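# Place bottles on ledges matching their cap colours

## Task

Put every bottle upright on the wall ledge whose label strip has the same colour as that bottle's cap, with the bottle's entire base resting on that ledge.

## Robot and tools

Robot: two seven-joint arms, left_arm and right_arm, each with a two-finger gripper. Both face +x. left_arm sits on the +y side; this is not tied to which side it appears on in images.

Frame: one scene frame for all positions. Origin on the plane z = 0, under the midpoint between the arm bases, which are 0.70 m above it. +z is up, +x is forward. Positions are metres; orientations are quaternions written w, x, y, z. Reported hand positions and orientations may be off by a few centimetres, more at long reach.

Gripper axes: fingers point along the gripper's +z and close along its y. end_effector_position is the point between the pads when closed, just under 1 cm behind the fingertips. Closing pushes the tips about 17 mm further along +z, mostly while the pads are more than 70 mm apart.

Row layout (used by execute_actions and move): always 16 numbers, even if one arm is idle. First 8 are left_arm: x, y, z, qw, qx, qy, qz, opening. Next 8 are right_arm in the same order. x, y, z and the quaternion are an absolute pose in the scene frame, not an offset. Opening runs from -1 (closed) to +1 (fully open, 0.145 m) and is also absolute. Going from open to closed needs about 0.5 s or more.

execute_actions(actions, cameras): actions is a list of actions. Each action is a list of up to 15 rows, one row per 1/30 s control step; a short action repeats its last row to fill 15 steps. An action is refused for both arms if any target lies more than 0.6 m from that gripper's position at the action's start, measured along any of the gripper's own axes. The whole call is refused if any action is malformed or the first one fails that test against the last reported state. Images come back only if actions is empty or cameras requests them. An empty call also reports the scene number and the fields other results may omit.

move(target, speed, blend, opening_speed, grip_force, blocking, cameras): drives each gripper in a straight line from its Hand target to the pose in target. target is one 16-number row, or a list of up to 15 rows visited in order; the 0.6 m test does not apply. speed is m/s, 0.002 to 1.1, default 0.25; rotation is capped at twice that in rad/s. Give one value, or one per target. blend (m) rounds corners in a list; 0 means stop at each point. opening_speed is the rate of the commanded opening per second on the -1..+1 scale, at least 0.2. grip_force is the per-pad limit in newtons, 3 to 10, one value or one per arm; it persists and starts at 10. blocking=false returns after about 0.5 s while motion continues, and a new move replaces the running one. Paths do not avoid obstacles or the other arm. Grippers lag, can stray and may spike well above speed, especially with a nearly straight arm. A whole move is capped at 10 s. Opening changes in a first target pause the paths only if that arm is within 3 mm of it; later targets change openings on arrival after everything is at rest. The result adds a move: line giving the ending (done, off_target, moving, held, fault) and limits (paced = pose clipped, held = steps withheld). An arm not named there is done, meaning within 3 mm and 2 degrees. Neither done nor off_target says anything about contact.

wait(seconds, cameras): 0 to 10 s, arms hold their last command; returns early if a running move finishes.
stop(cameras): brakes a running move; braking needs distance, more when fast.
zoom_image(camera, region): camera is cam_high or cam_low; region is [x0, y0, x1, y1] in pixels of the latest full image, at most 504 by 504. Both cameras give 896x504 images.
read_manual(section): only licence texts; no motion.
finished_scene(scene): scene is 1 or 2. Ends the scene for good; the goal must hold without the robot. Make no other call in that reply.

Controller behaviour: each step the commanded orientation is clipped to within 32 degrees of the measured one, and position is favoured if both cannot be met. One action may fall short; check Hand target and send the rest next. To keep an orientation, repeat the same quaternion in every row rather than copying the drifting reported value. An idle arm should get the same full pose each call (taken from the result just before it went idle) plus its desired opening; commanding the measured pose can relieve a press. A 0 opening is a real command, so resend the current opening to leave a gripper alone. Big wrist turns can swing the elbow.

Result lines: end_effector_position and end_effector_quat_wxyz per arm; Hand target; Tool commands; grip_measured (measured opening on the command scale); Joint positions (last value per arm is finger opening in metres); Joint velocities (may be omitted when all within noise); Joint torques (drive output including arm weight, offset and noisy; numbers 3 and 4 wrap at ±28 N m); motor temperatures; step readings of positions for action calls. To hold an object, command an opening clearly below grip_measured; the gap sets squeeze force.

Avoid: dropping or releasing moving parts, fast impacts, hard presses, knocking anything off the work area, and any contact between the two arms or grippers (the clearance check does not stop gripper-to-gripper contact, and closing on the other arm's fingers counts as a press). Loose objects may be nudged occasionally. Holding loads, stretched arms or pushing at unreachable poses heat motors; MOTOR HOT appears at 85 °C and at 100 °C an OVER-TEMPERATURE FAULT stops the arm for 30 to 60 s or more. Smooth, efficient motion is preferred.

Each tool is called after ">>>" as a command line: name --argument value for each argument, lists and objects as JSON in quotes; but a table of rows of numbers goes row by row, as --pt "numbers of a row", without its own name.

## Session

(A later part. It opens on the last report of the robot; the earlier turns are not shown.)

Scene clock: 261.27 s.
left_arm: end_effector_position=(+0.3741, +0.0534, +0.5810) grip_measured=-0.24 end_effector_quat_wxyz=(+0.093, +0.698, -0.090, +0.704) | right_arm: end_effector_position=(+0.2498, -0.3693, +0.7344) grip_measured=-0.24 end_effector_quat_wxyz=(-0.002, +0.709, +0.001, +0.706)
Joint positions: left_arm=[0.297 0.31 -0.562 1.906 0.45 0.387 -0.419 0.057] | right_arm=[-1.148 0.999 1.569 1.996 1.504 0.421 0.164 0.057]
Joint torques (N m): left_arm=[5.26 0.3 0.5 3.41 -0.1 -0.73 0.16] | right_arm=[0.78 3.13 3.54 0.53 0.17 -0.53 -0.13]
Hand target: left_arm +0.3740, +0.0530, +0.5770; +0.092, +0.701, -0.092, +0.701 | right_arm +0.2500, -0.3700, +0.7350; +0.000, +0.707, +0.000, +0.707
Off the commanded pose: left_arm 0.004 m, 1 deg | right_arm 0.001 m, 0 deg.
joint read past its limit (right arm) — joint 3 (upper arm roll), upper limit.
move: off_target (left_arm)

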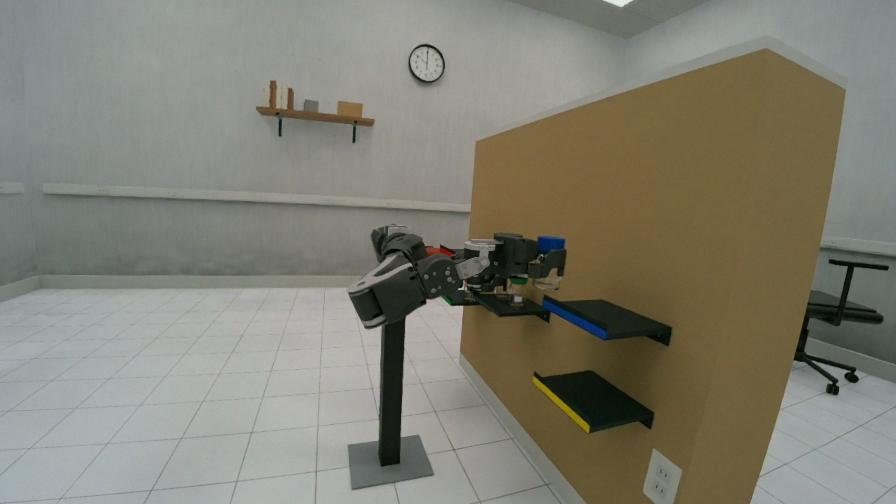

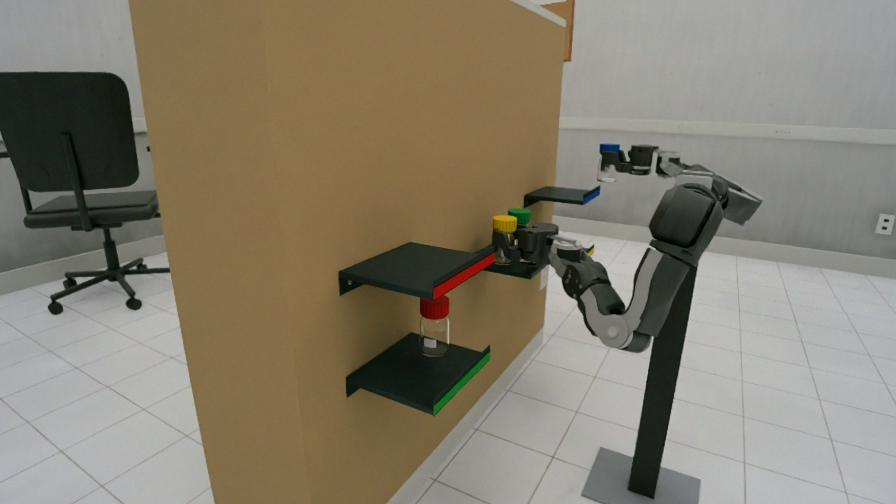

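>>> move --pt "0.374 0.053 0.580 0.0923 0.7010 -0.0923 0.7010 -0.8 0.25 -0.375 0.735 0 0.7071 0 0.7071 -0.8" --pt "0.374 0.053 0.580 0.0923 0.7010 -0.0923 0.7010 0.0 0.25 -0.375 0.735 0 0.7071 0 0.7071 -0.8" --pt "0.245 0.088 0.581 0.0923 0.7010 -0.0923 0.7010 0.0 0.375 -0.378 0.732 0 0.7071 0 0.7071 -0.8" --pt "0.22 0.2 0.53 0 0.7071 0 0.7071 0.6 0.375 -0.378 0.715 0 0.7071 0 0.7071 -0.8" --speed '[0.05,0.1,0.12,0.2]' --opening_speed 0.7 --cameras '["all"]'

>>> zoom_image --camera "cam_high" --region '[460, 230, 700, 370]'

>>> zoom_image --camera "cam_low" --region '[460, 150, 640, 280]'

Scene clock: 284.17 s.
left_arm: end_effector_position=(+0.2201, +0.2000, +0.5314) grip_measured=+0.60 end_effector_quat_wxyz=(-0.001, +0.706, +0.001, +0.708) | right_arm: end_effector_position=(+0.3752, -0.3772, +0.7138) grip_measured=-0.24 end_effector_quat_wxyz=(+0.000, +0.711, +0.004, +0.704)
Joint positions: left_arm=[-0.867 0.721 -0.047 2.285 0.417 -0.279 -0.501 0.119] | right_arm=[-1.161 1.555 1.255 1.565 1.558 0.103 0.026 0.057]
Joint torques (N m): left_arm=[-0.38 2.68 0.72 4.21 -0.05 -0.64 0.18] | right_arm=[4.29 2.89 3.73 0.53 0.19 -0.78 -0.12]
Hand target: left_arm +0.2200, +0.2000, +0.5301; +0.000, +0.707, +0.000, +0.707 | right_arm +0.3750, -0.3780, +0.7150; +0.001, +0.707, +0.001, +0.707
Off the commanded pose: left_arm 0.001 m, 0 deg | right_arm 0.002 m, 1 deg.
joint sent to its limit (right arm) — joint 5 (forearm roll), upper limit. The joint targets still meet the commanded pose.
move: done

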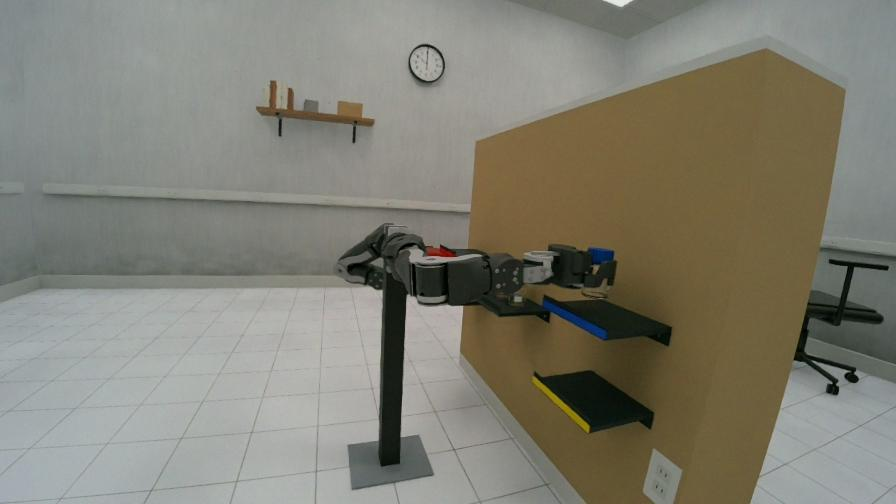

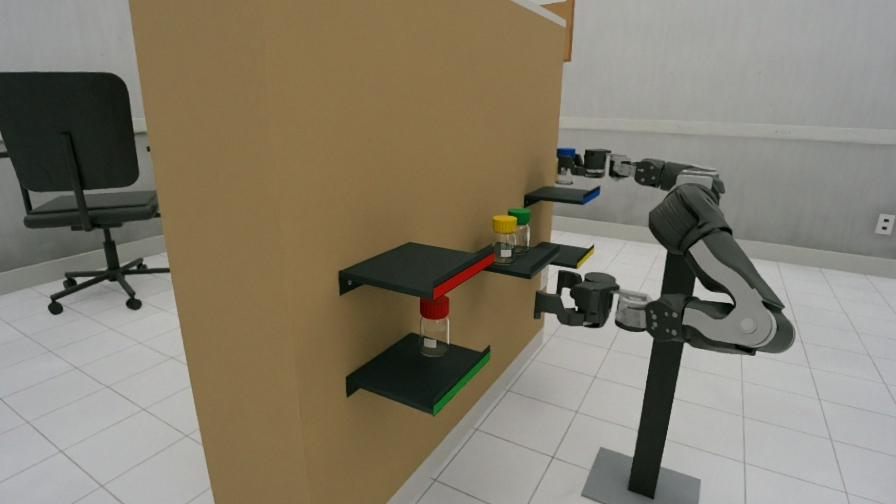

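Scaled by 2.100 from the camera's 896x504 image, which has a finer 1280x720 frame.

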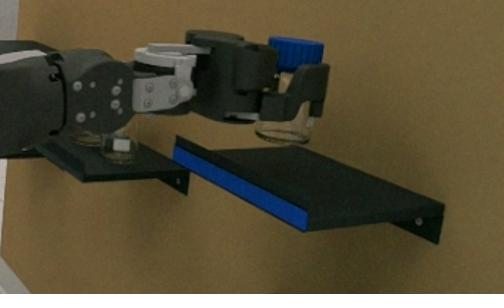

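Scaled by 2.800 from the camera's 896x504 image, which has a finer 1280x720 frame.

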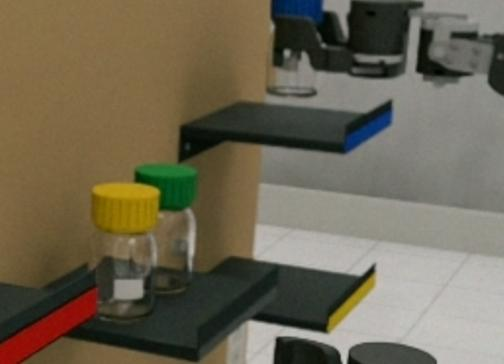

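>>> move --pt "0.25 0.335 0.484 0 0.7071 0 0.7071 0.6 0.375 -0.378 0.694 0 0.7071 0 0.7071 -0.8" --pt "0.35 0.337 0.482 0 0.7071 0 0.7071 0.6 0.375 -0.378 0.690 0 0.7071 0 0.7071 -0.8" --speed '[0.2,0.15]' --cameras '["all"]'

>>> zoom_image --camera "cam_high" --region '[460, 230, 700, 370]'

>>> zoom_image --camera "cam_low" --region '[460, 150, 640, 280]'

>>> zoom_image --camera "cam_low" --region '[380, 260, 580, 420]'

Scene clock: 300.77 s.
left_arm: end_effector_position=(+0.3509, +0.3377, +0.4854) grip_measured=+0.60 end_effector_quat_wxyz=(-0.002, +0.704, +0.001, +0.711) | right_arm: end_effector_position=(+0.3752, -0.3770, +0.6886) grip_measured=-0.24 end_effector_quat_wxyz=(+0.000, +0.711, +0.004, +0.703)
Joint positions: left_arm=[-0.085 0.95 -0.252 1.368 0.98 -0.416 0.019 0.119] | right_arm=[-1.181 1.551 1.16 1.569 1.558 -0.011 0.026 0.057]
Joint torques (N m): left_arm=[4.05 6.16 1.83 2.32 0.18 -0.55 0.22] | right_arm=[4.34 2.86 3.81 0.44 0.21 -0.79 -0.13]
Hand target: left_arm +0.3500, +0.3370, +0.4820; +0.000, +0.707, +0.000, +0.707 | right_arm +0.3749, -0.3780, +0.6900; +0.001, +0.707, +0.001, +0.707
Off the commanded pose: left_arm 0.004 m, 1 deg | right_arm 0.002 m, 1 deg.
joint sent to its limit (right arm) — joint 5 (forearm roll), upper limit. The joint targets still meet the commanded pose.
move: off_target (left_arm)

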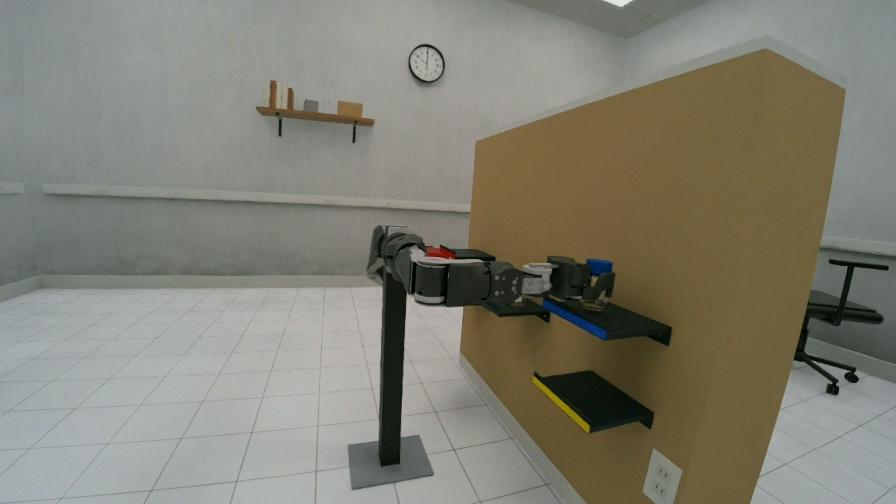

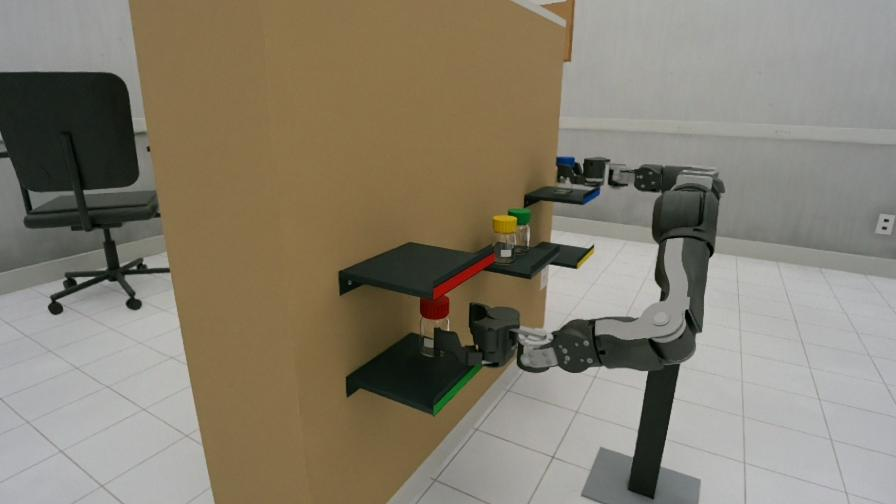

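Scaled by 2.100 from the camera's 896x504 image, which has a finer 1280x720 frame.

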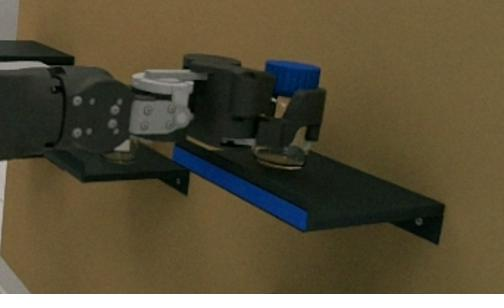

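Scaled by 2.800 from the camera's 896x504 image, which has a finer 1280x720 frame.

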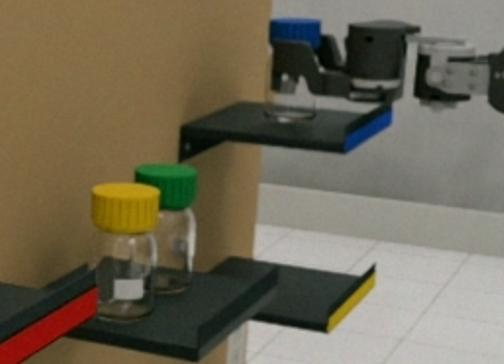

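Scaled by 2.520 from the camera's 896x504 image, which has a finer 1280x720 frame.

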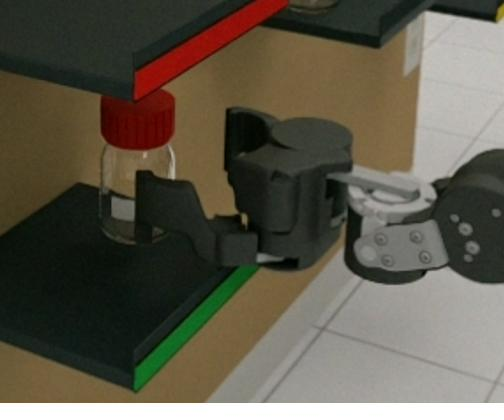

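>>> move --pt "0.381 0.337 0.482 0 0.7071 0 0.7071 0.6 0.375 -0.378 0.684 0 0.7071 0 0.7071 -0.8" --pt "0.381 0.337 0.482 0 0.7071 0 0.7071 -0.8 0.375 -0.378 0.681 0 0.7071 0 0.7071 -0.8" --speed '[0.1,0.03]' --opening_speed 1.2 --cameras '["all"]'

>>> zoom_image --camera "cam_high" --region '[460, 230, 700, 370]'

>>> zoom_image --camera "cam_low" --region '[460, 150, 640, 280]'

>>> zoom_image --camera "cam_low" --region '[380, 260, 580, 420]'

Scene clock: 319.43 s.
left_arm: end_effector_position=(+0.3814, +0.3385, +0.4851) grip_measured=-0.24 end_effector_quat_wxyz=(-0.002, +0.704, +0.001, +0.710) | right_arm: end_effector_position=(+0.3750, -0.3770, +0.6824) grip_measured=-0.24 end_effector_quat_wxyz=(-0.001, +0.706, +0.003, +0.708)
Joint positions: left_arm=[0.12 0.896 -0.352 1.23 0.963 -0.369 0.056 0.058] | right_arm=[-1.096 1.551 1.038 1.568 1.559 -0.061 0.025 0.057]
Joint torques (N m): left_arm=[5.39 5.71 1.72 2.65 0.16 -0.57 0.2] | right_arm=[4.05 3.78 3.37 0.23 0.17 -0.51 -0.16]
Hand target: left_arm +0.3809, +0.3370, +0.4819; +0.000, +0.707, +0.000, +0.707 | right_arm +0.3749, -0.3780, +0.6810; +0.001, +0.707, +0.001, +0.707
Off the commanded pose: left_arm 0.004 m, 1 deg | right_arm 0.002 m, 0 deg.
joint sent to its limit (right arm) — joint 5 (forearm roll), upper limit. The joint targets still meet the commanded pose.
move: off_target (left_arm); target 2's new opening was sent with left_arm's hand 0.004 m and 1 deg from that target

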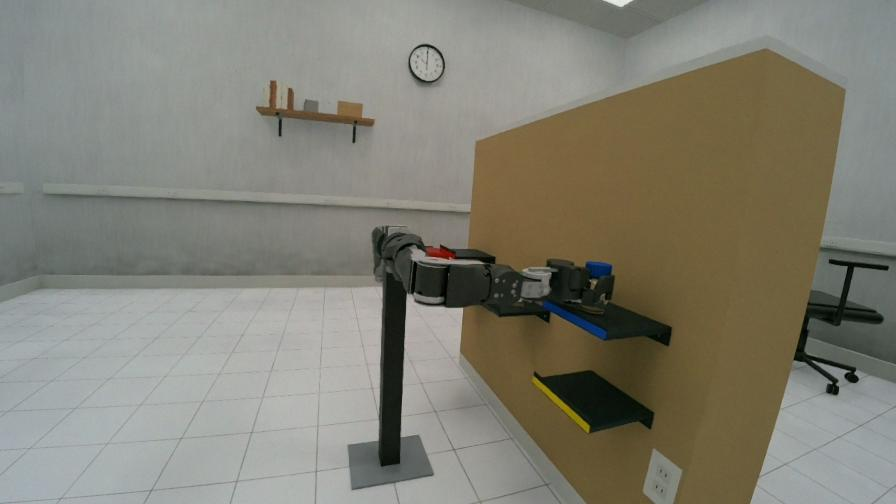

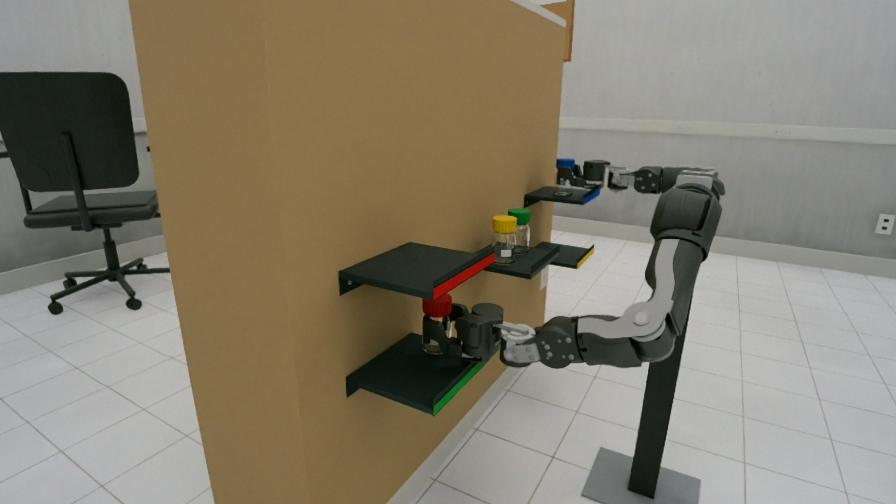

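Scaled by 2.100 from the camera's 896x504 image, which has a finer 1280x720 frame.

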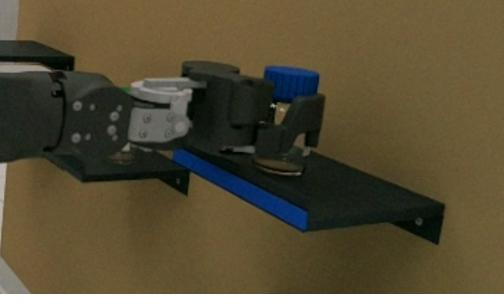

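Scaled by 2.800 from the camera's 896x504 image, which has a finer 1280x720 frame.

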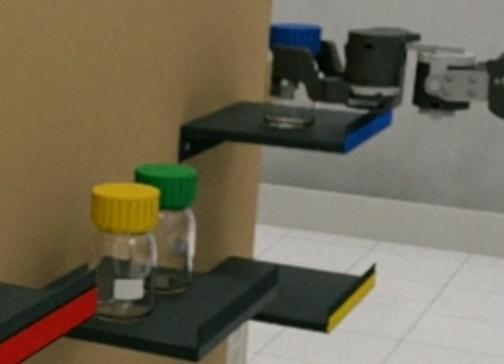

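Scaled by 2.520 from the camera's 896x504 image, which has a finer 1280x720 frame.

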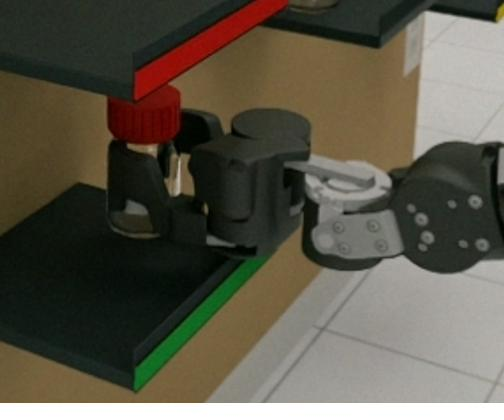

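>>> move --pt "0.381 0.337 0.512 0 0.7071 0 0.7071 -0.8 0.375 -0.378 0.678 0 0.7071 0 0.7071 -0.8" --pt "0.25 0.345 0.515 0 0.7071 0 0.7071 -0.8 0.375 -0.378 0.678 0 0.7071 0 0.7071 -0.8" --speed '[0.1,0.15]' --cameras '["all"]'

>>> zoom_image --camera "cam_low" --region '[460, 150, 640, 280]'

Scene clock: 333.00 s.
left_arm: end_effector_position=(+0.2490, +0.3462, +0.5113) grip_measured=-0.24 end_effector_quat_wxyz=(-0.002, +0.713, +0.003, +0.701) | right_arm: end_effector_position=(+0.3750, -0.3771, +0.6822) grip_measured=-0.24 end_effector_quat_wxyz=(-0.001, +0.702, +0.002, +0.712)
Joint positions: left_arm=[-0.966 1.01 0.355 1.757 1.065 -0.551 0.024 0.058] | right_arm=[-1.07 1.551 1.003 1.567 1.559 -0.081 0.025 0.057]
Joint torques (N m): left_arm=[1.38 3.81 3.28 3.3 0.1 -0.94 0.23] | right_arm=[3.63 4 2.85 0.36 0.15 -0.35 -0.12]
Hand target: left_arm +0.2500, +0.3450, +0.5151; +0.000, +0.707, +0.000, +0.707 | right_arm +0.3749, -0.3780, +0.6781; +0.001, +0.707, +0.001, +0.707
Off the commanded pose: left_arm 0.004 m, 1 deg | right_arm 0.004 m, 1 deg.
joint sent to its limit (right arm) — joint 5 (forearm roll), upper limit. The joint targets still meet the commanded pose.
move: off_target (left_arm, right_arm)

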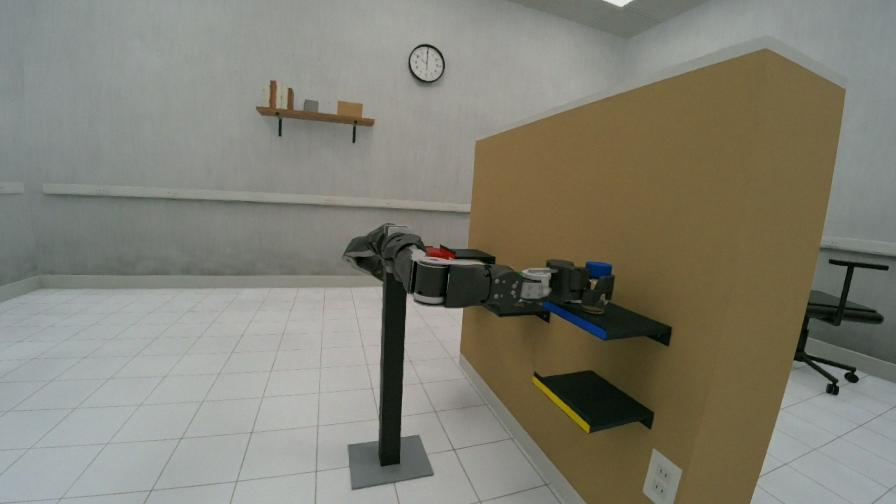

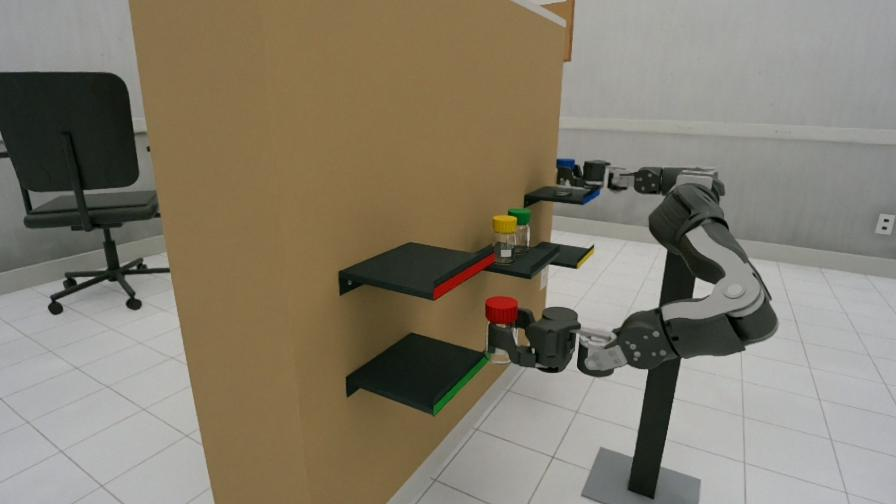

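Scaled by 2.800 from the camera's 896x504 image, which has a finer 1280x720 frame.

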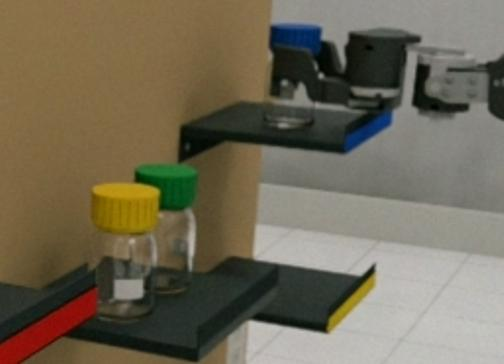

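>>> move --pt "0.25 0.365 0.60 0 0.7071 0 0.7071 -0.8 0.375 -0.378 0.682 0 0.7071 0 0.7071 -0.8" --pt "0.25 0.365 0.60 0 0.7071 0 0.7071 -0.8 0.375 -0.378 0.682 0 0.7071 0 0.7071 0.1" --pt "0.24 0.37 0.735 0 0.7071 0 0.7071 -0.8 0.25 -0.375 0.688 0 0.7071 0 0.7071 0.1" --pt "0.30 0.372 0.735 0 0.7071 0 0.7071 -0.8 0.24 -0.15 0.62 0 0.7071 0 0.7071 0.05" --pt "0.383 0.375 0.725 0 0.7071 0 0.7071 -0.8 0.246 0.030 0.583 -0.0616 0.7044 0.0616 0.7044 0.05" --speed '[0.15,0.1,0.15,0.25,0.2]' --opening_speed 0.8 --cameras '["all"]'

>>> zoom_image --camera "cam_high" --region '[430, 190, 630, 350]'

>>> zoom_image --camera "cam_low" --region '[330, 160, 620, 340]'

Scene clock: 378.43 s.
left_arm: end_effector_position=(+0.3833, +0.3738, +0.7248) grip_measured=-0.24 end_effector_quat_wxyz=(+0.001, +0.710, -0.002, +0.705) | right_arm: end_effector_position=(+0.2533, +0.0208, +0.5845) grip_measured=+0.05 end_effector_quat_wxyz=(-0.057, +0.702, +0.053, +0.708)
Joint positions: left_arm=[-1.14 1.599 1.264 1.539 1.576 0.131 0.009 0.058] | right_arm=[-0.148 -0.029 -0.936 2.144 -0.158 0.494 -0.698 0.079]
Joint torques (N m): left_arm=[4.89 3.18 3.36 0.1 0.2 -0.99 0.04] | right_arm=[-1.57 -6.03 -8.43 2.51 -0.95 -0.23 -0.14]
Hand target: left_arm +0.3830, +0.3750, +0.7251; +0.000, +0.707, +0.000, +0.707 | right_arm +0.2461, +0.0299, +0.5833; -0.062, +0.704, +0.062, +0.705
Off the commanded pose: left_arm 0.001 m, 0 deg | right_arm 0.012 m, 1 deg.
move: off_target (right_arm); target 4's new opening was sent with right_arm's hand 0.000 m and 17 deg from that target

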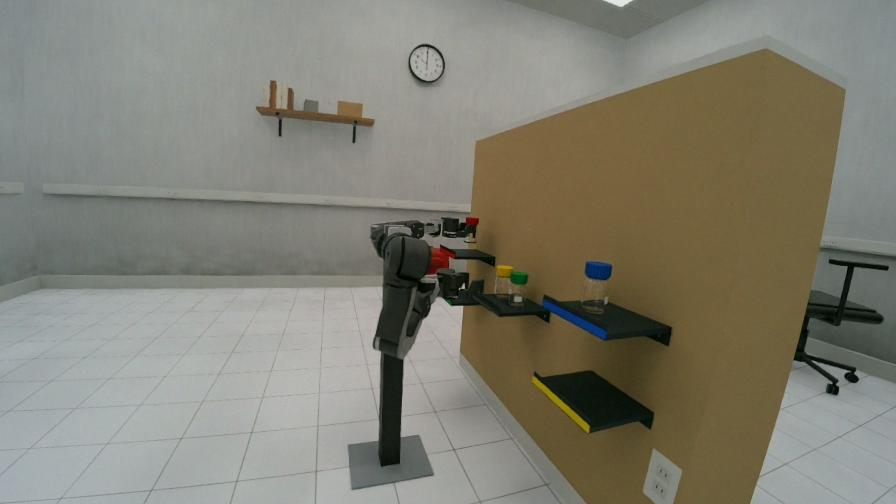

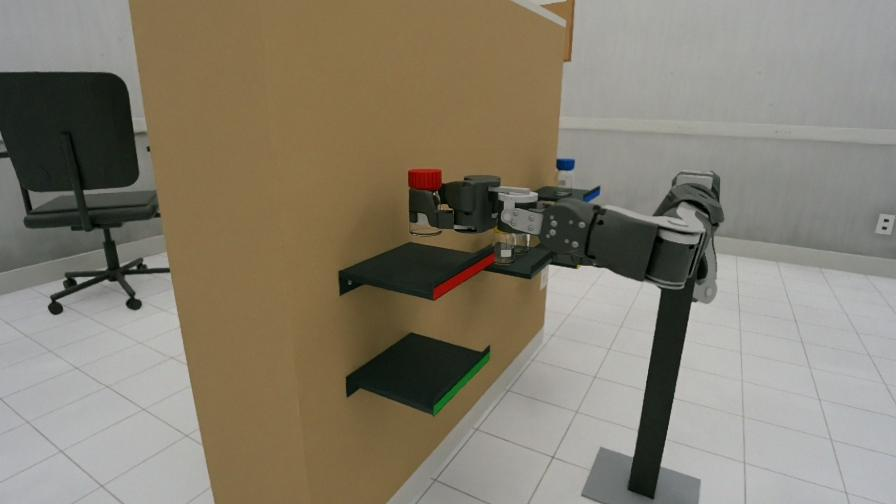

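Scaled by 2.520 from the camera's 896x504 image, which has a finer 1280x720 frame.

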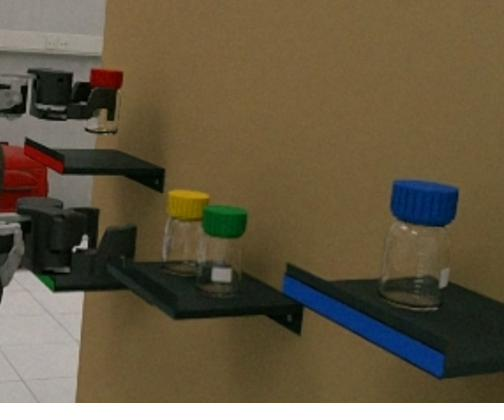

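Scaled by 1.738 from the camera's 896x504 image, which has a finer 1280x720 frame.

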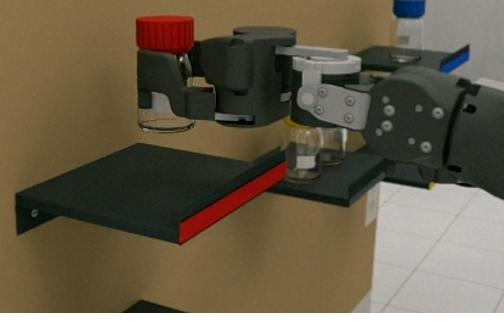

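>>> move --pt "0.383 0.375 0.71 0 0.7071 0 0.7071 -0.8 0.25 -0.043 0.584 0 0.7071 0 0.7071 0.05" --pt "0.383 0.375 0.695 0 0.7071 0 0.7071 -0.8 0.374 -0.044 0.584 0 0.7071 0 0.7071 0.05" --pt "0.383 0.375 0.690 0 0.7071 0 0.7071 -0.8 0.374 -0.044 0.584 0 0.7071 0 0.7071 -0.8" --speed '[0.2,0.15,0.05]' --opening_speed 1 --cameras '["all"]'

>>> zoom_image --camera "cam_high" --region '[430, 190, 590, 320]'

>>> zoom_image --camera "cam_low" --region '[330, 160, 620, 340]'

Scene clock: 415.47 s.
left_arm: end_effector_position=(+0.3835, +0.3741, +0.6883) grip_measured=-0.24 end_effector_quat_wxyz=(+0.001, +0.711, -0.002, +0.703) | right_arm: end_effector_position=(+0.3742, -0.0447, +0.5847) grip_measured=-0.24 end_effector_quat_wxyz=(+0.002, +0.707, -0.001, +0.707)
Joint positions: left_arm=[-1.272 1.591 1.236 1.546 1.576 -0.025 0.009 0.058] | right_arm=[0.228 -0.037 -0.522 1.849 0.091 0.493 -0.564 0.057]
Joint torques (N m): left_arm=[5.31 2.1 3.67 0.42 0.17 -0.99 0.03] | right_arm=[3.92 -1.86 -0.08 3.82 -0.13 -0.49 0.1]
Hand target: left_arm +0.3830, +0.3750, +0.6900; +0.000, +0.707, +0.000, +0.707 | right_arm +0.3740, -0.0441, +0.5840; +0.000, +0.707, +0.000, +0.707
Off the commanded pose: left_arm 0.002 m, 1 deg | right_arm 0.001 m, 0 deg.
move: done

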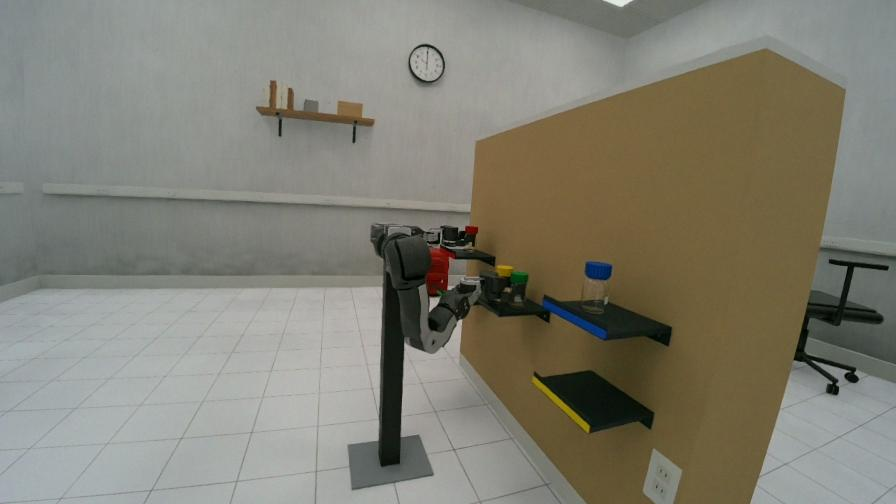

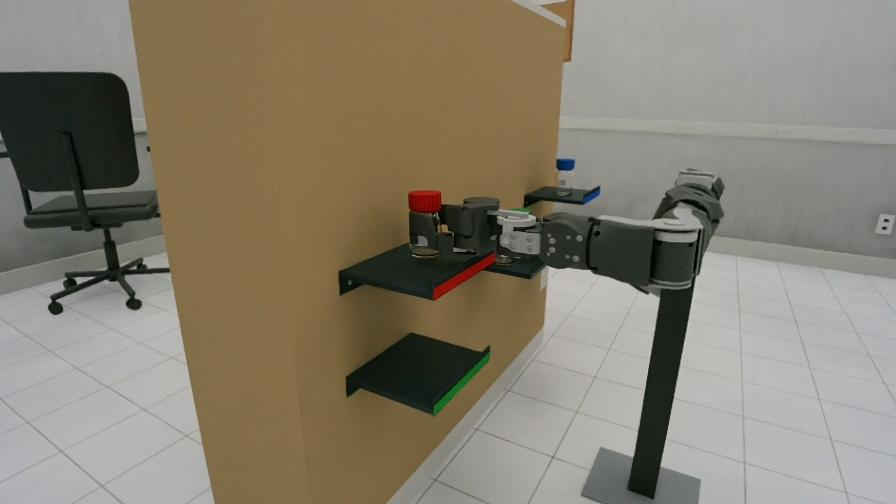

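Scaled by 3.150 from the camera's 896x504 image, which has a finer 1280x720 frame.

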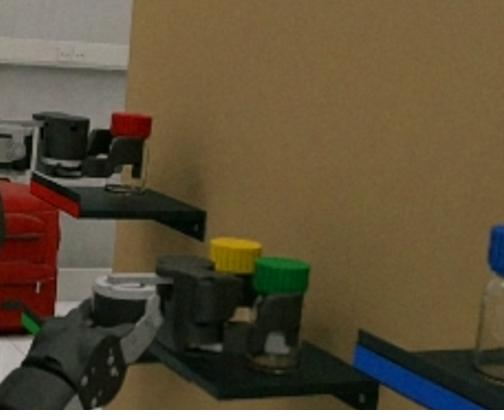

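Scaled by 1.738 from the camera's 896x504 image, which has a finer 1280x720 frame.

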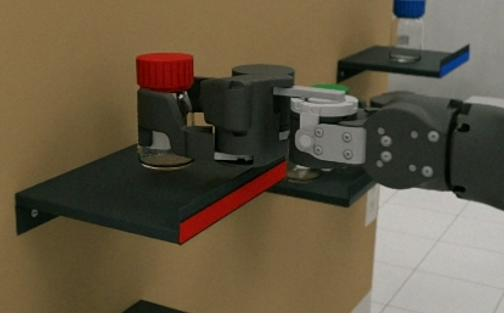

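>>> move --pt "0.383 0.375 0.687 0 0.7071 0 0.7071 -0.8 0.374 -0.046 0.60 0 0.7071 0 0.7071 -0.8" --pt "0.383 0.375 0.684 0 0.7071 0 0.7071 -0.8 0.432 -0.046 0.60 0 0.7071 0 0.7071 -0.8" --pt "0.383 0.375 0.682 0 0.7071 0 0.7071 -0.8 0.432 -0.046 0.585 0 0.7071 0 0.7071 -0.8" --speed '[0.06,0.12,0.05]' --cameras '["all"]'

>>> zoom_image --camera "cam_high" --region '[430, 190, 590, 320]'

>>> zoom_image --camera "cam_low" --region '[330, 160, 620, 340]'

Scene clock: 432.93 s.
left_arm: end_effector_position=(+0.3831, +0.3741, +0.6816) grip_measured=-0.24 end_effector_quat_wxyz=(+0.001, +0.710, -0.002, +0.705) | right_arm: end_effector_position=(+0.4321, -0.0471, +0.5847) grip_measured=-0.24 end_effector_quat_wxyz=(+0.002, +0.710, -0.002, +0.705)
Joint positions: left_arm=[-1.306 1.591 1.236 1.546 1.576 -0.062 0.009 0.058] | right_arm=[0.455 -0.044 -0.467 1.561 0.182 0.419 -0.52 0.057]
Joint torques (N m): left_arm=[4.87 2.25 3.34 0.06 0.2 -0.99 0.03] | right_arm=[5.82 -1.54 -0.18 3.74 -0.21 -0.69 0.12]
Hand target: left_arm +0.3830, +0.3750, +0.6821; +0.000, +0.707, +0.000, +0.707 | right_arm +0.4320, -0.0460, +0.5850; +0.000, +0.707, +0.000, +0.707
Off the commanded pose: left_arm 0.001 m, 0 deg | right_arm 0.001 m, 0 deg.
move: done

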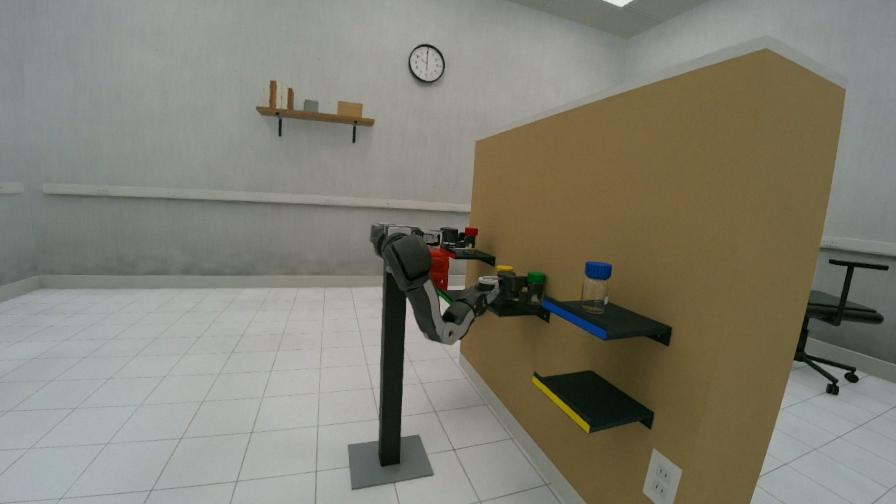

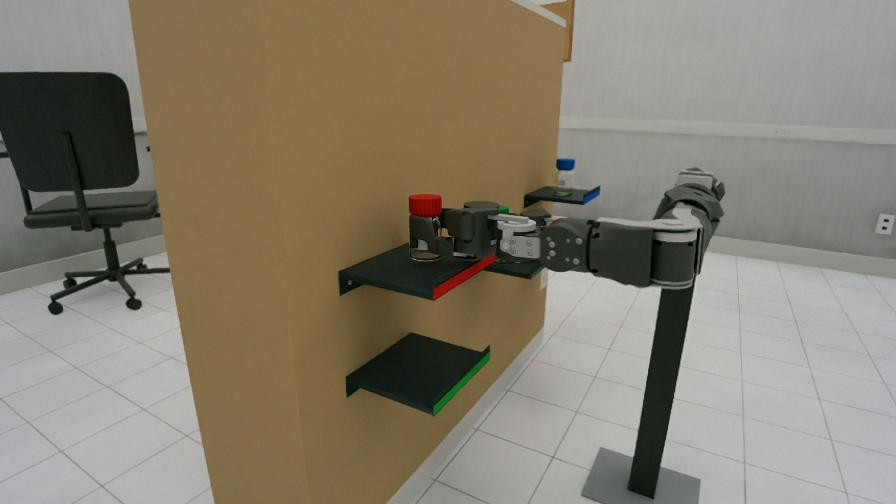

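Scaled by 3.150 from the camera's 896x504 image, which has a finer 1280x720 frame.

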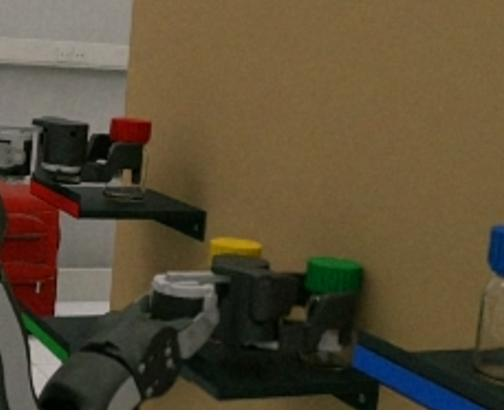

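Scaled by 1.738 from the camera's 896x504 image, which has a finer 1280x720 frame.

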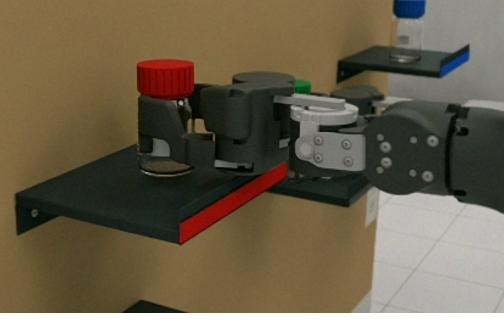

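>>> move --pt "0.383 0.375 0.679 0 0.7071 0 0.7071 -0.8 0.432 -0.047 0.584 0 0.7071 0 0.7071 -0.8" --pt "0.383 0.375 0.678 0 0.7071 0 0.7071 -0.8 0.432 -0.047 0.584 0 0.7071 0 0.7071 0.0" --pt "0.383 0.375 0.678 0 0.7071 0 0.7071 -0.8 0.28 -0.05 0.585 0 0.7071 0 0.7071 0.0" --speed '[0.05,0.05,0.15]' --opening_speed 0.7 --cameras '["all"]'

>>> zoom_image --camera "cam_high" --region '[430, 190, 590, 320]'

>>> zoom_image --camera "cam_low" --region '[330, 160, 620, 340]'

Scene clock: 450.03 s.
left_arm: end_effector_position=(+0.3829, +0.3745, +0.6790) grip_measured=-0.24 end_effector_quat_wxyz=(+0.001, +0.707, -0.001, +0.707) | right_arm: end_effector_position=(+0.2798, -0.0488, +0.5842) grip_measured=+0.00 end_effector_quat_wxyz=(-0.002, +0.709, +0.003, +0.706)
Joint positions: left_arm=[-1.322 1.591 1.236 1.545 1.577 -0.085 0.009 0.058] | right_arm=[-0.131 0.074 -0.704 2.231 -0.032 0.516 -0.684 0.076]
Joint torques (N m): left_arm=[4.63 2.44 3.14 -0.01 0.19 -0.86 0.03] | right_arm=[1.73 -2.07 0.13 3.95 -0.3 -0.48 -0.13]
Hand target: left_arm +0.3830, +0.3750, +0.6780; +0.000, +0.707, +0.000, +0.707 | right_arm +0.2800, -0.0501, +0.5850; +0.000, +0.707, +0.000, +0.707
Off the commanded pose: left_arm 0.001 m, 0 deg | right_arm 0.001 m, 0 deg.
move: done

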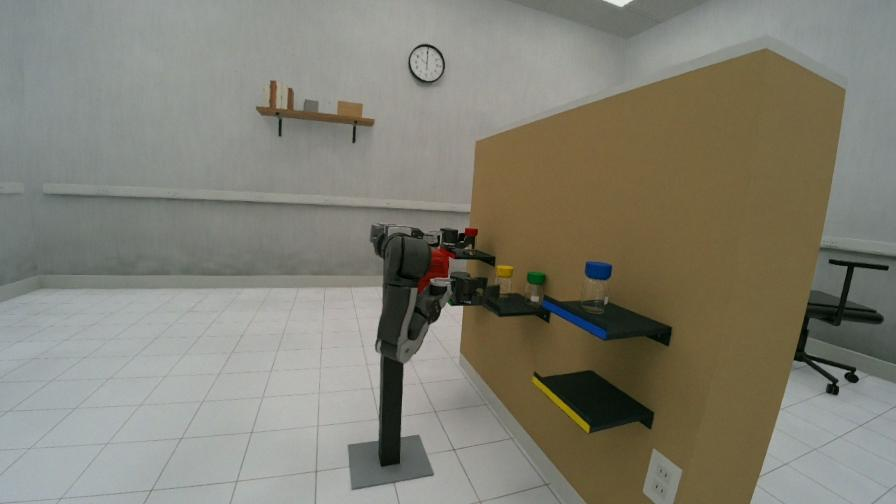

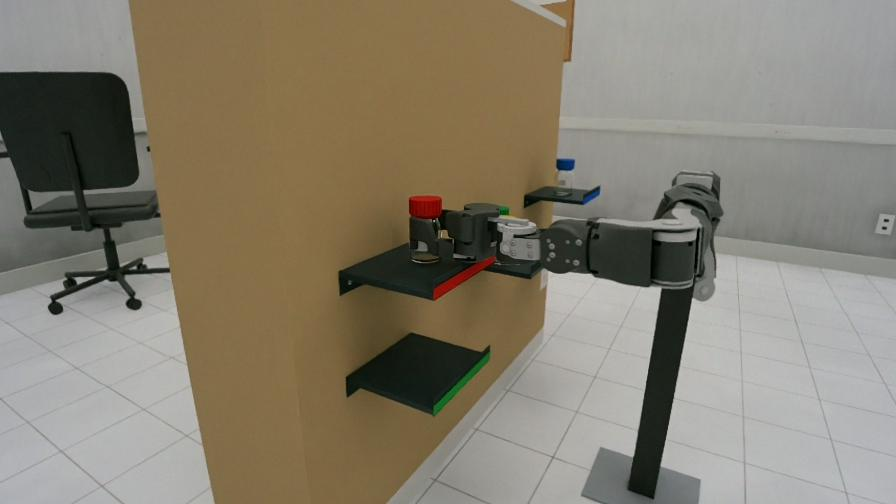

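Scaled by 3.150 from the camera's 896x504 image, which has a finer 1280x720 frame.

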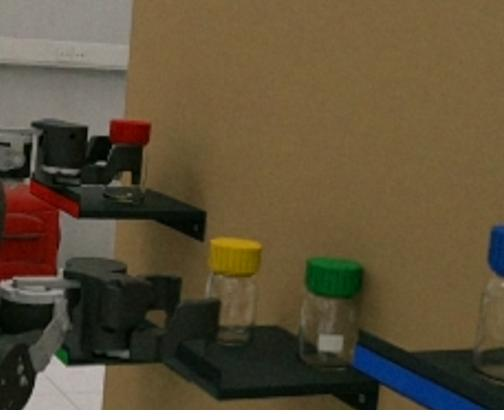

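Scaled by 1.738 from the camera's 896x504 image, which has a finer 1280x720 frame.

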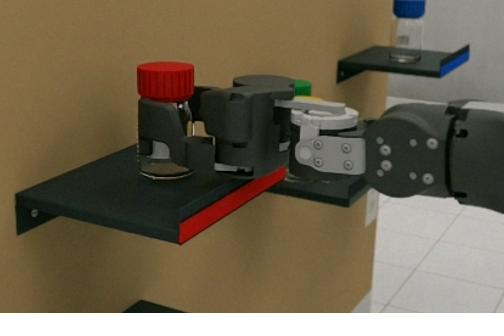

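>>> move --pt "0.383 0.375 0.674 0 0.7071 0 0.7071 -0.8 0.28 0.005 0.583 -0.153 0.6903 0.153 0.6903 0.5" --pt "0.383 0.375 0.674 0 0.7071 0 0.7071 -0.8 0.369 0.0505 0.582 -0.153 0.6903 0.153 0.6903 0.5" --speed 0.15 --cameras '["all"]'

>>> zoom_image --camera "cam_high" --region '[430, 190, 590, 320]'

>>> zoom_image --camera "cam_low" --region '[330, 160, 620, 340]'

Scene clock: 460.43 s.
left_arm: end_effector_position=(+0.3827, +0.3749, +0.6786) grip_measured=-0.24 end_effector_quat_wxyz=(+0.001, +0.702, +0.000, +0.712) | right_arm: end_effector_position=(+0.3692, +0.0504, +0.5828) grip_measured=+0.50 end_effector_quat_wxyz=(-0.151, +0.690, +0.153, +0.691)
Joint positions: left_arm=[-1.335 1.592 1.236 1.544 1.579 -0.113 0.009 0.058] | right_arm=[0.376 0.007 -0.696 1.729 0.266 0.434 -0.341 0.112]
Joint torques (N m): left_arm=[4 2.57 2.65 -0.06 0.14 -0.57 0.04] | right_arm=[4.44 -2.1 1.16 3.84 -0.01 -0.54 0.12]
Hand target: left_arm +0.3830, +0.3750, +0.6741; +0.000, +0.707, +0.000, +0.707 | right_arm +0.3690, +0.0504, +0.5822; -0.153, +0.690, +0.153, +0.691
Off the commanded pose: left_arm 0.005 m, 1 deg | right_arm 0.001 m, 0 deg.
move: off_target (left_arm)

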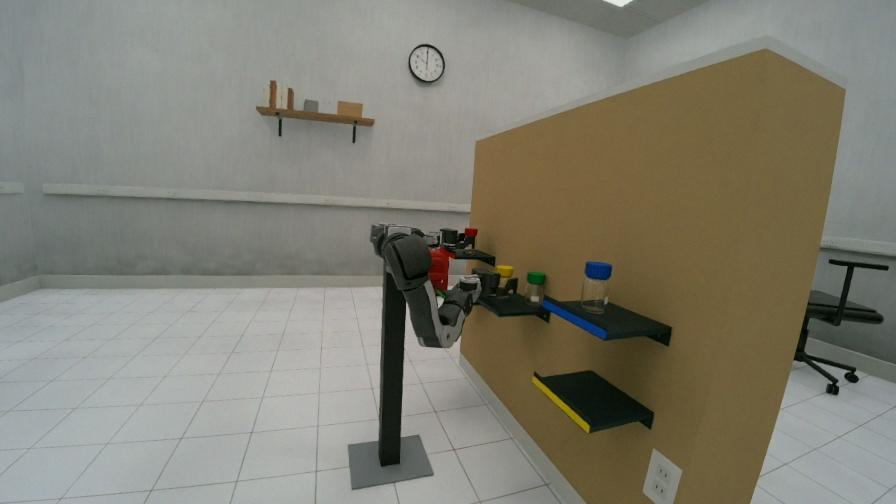

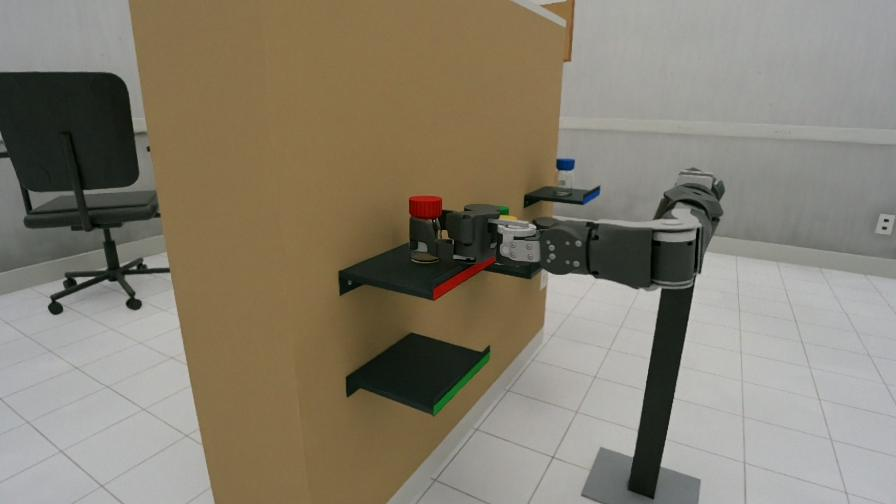

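Scaled by 3.150 from the camera's 896x504 image, which has a finer 1280x720 frame.

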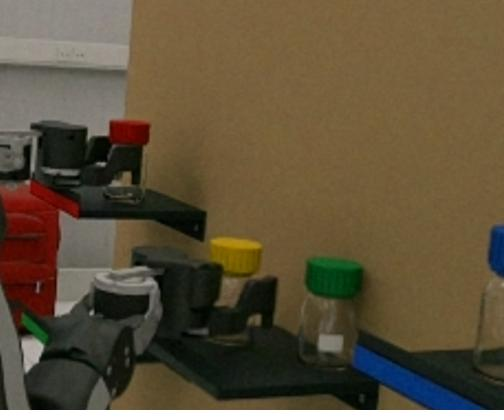

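Scaled by 1.738 from the camera's 896x504 image, which has a finer 1280x720 frame.

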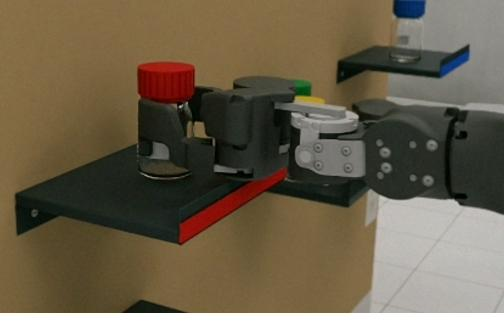

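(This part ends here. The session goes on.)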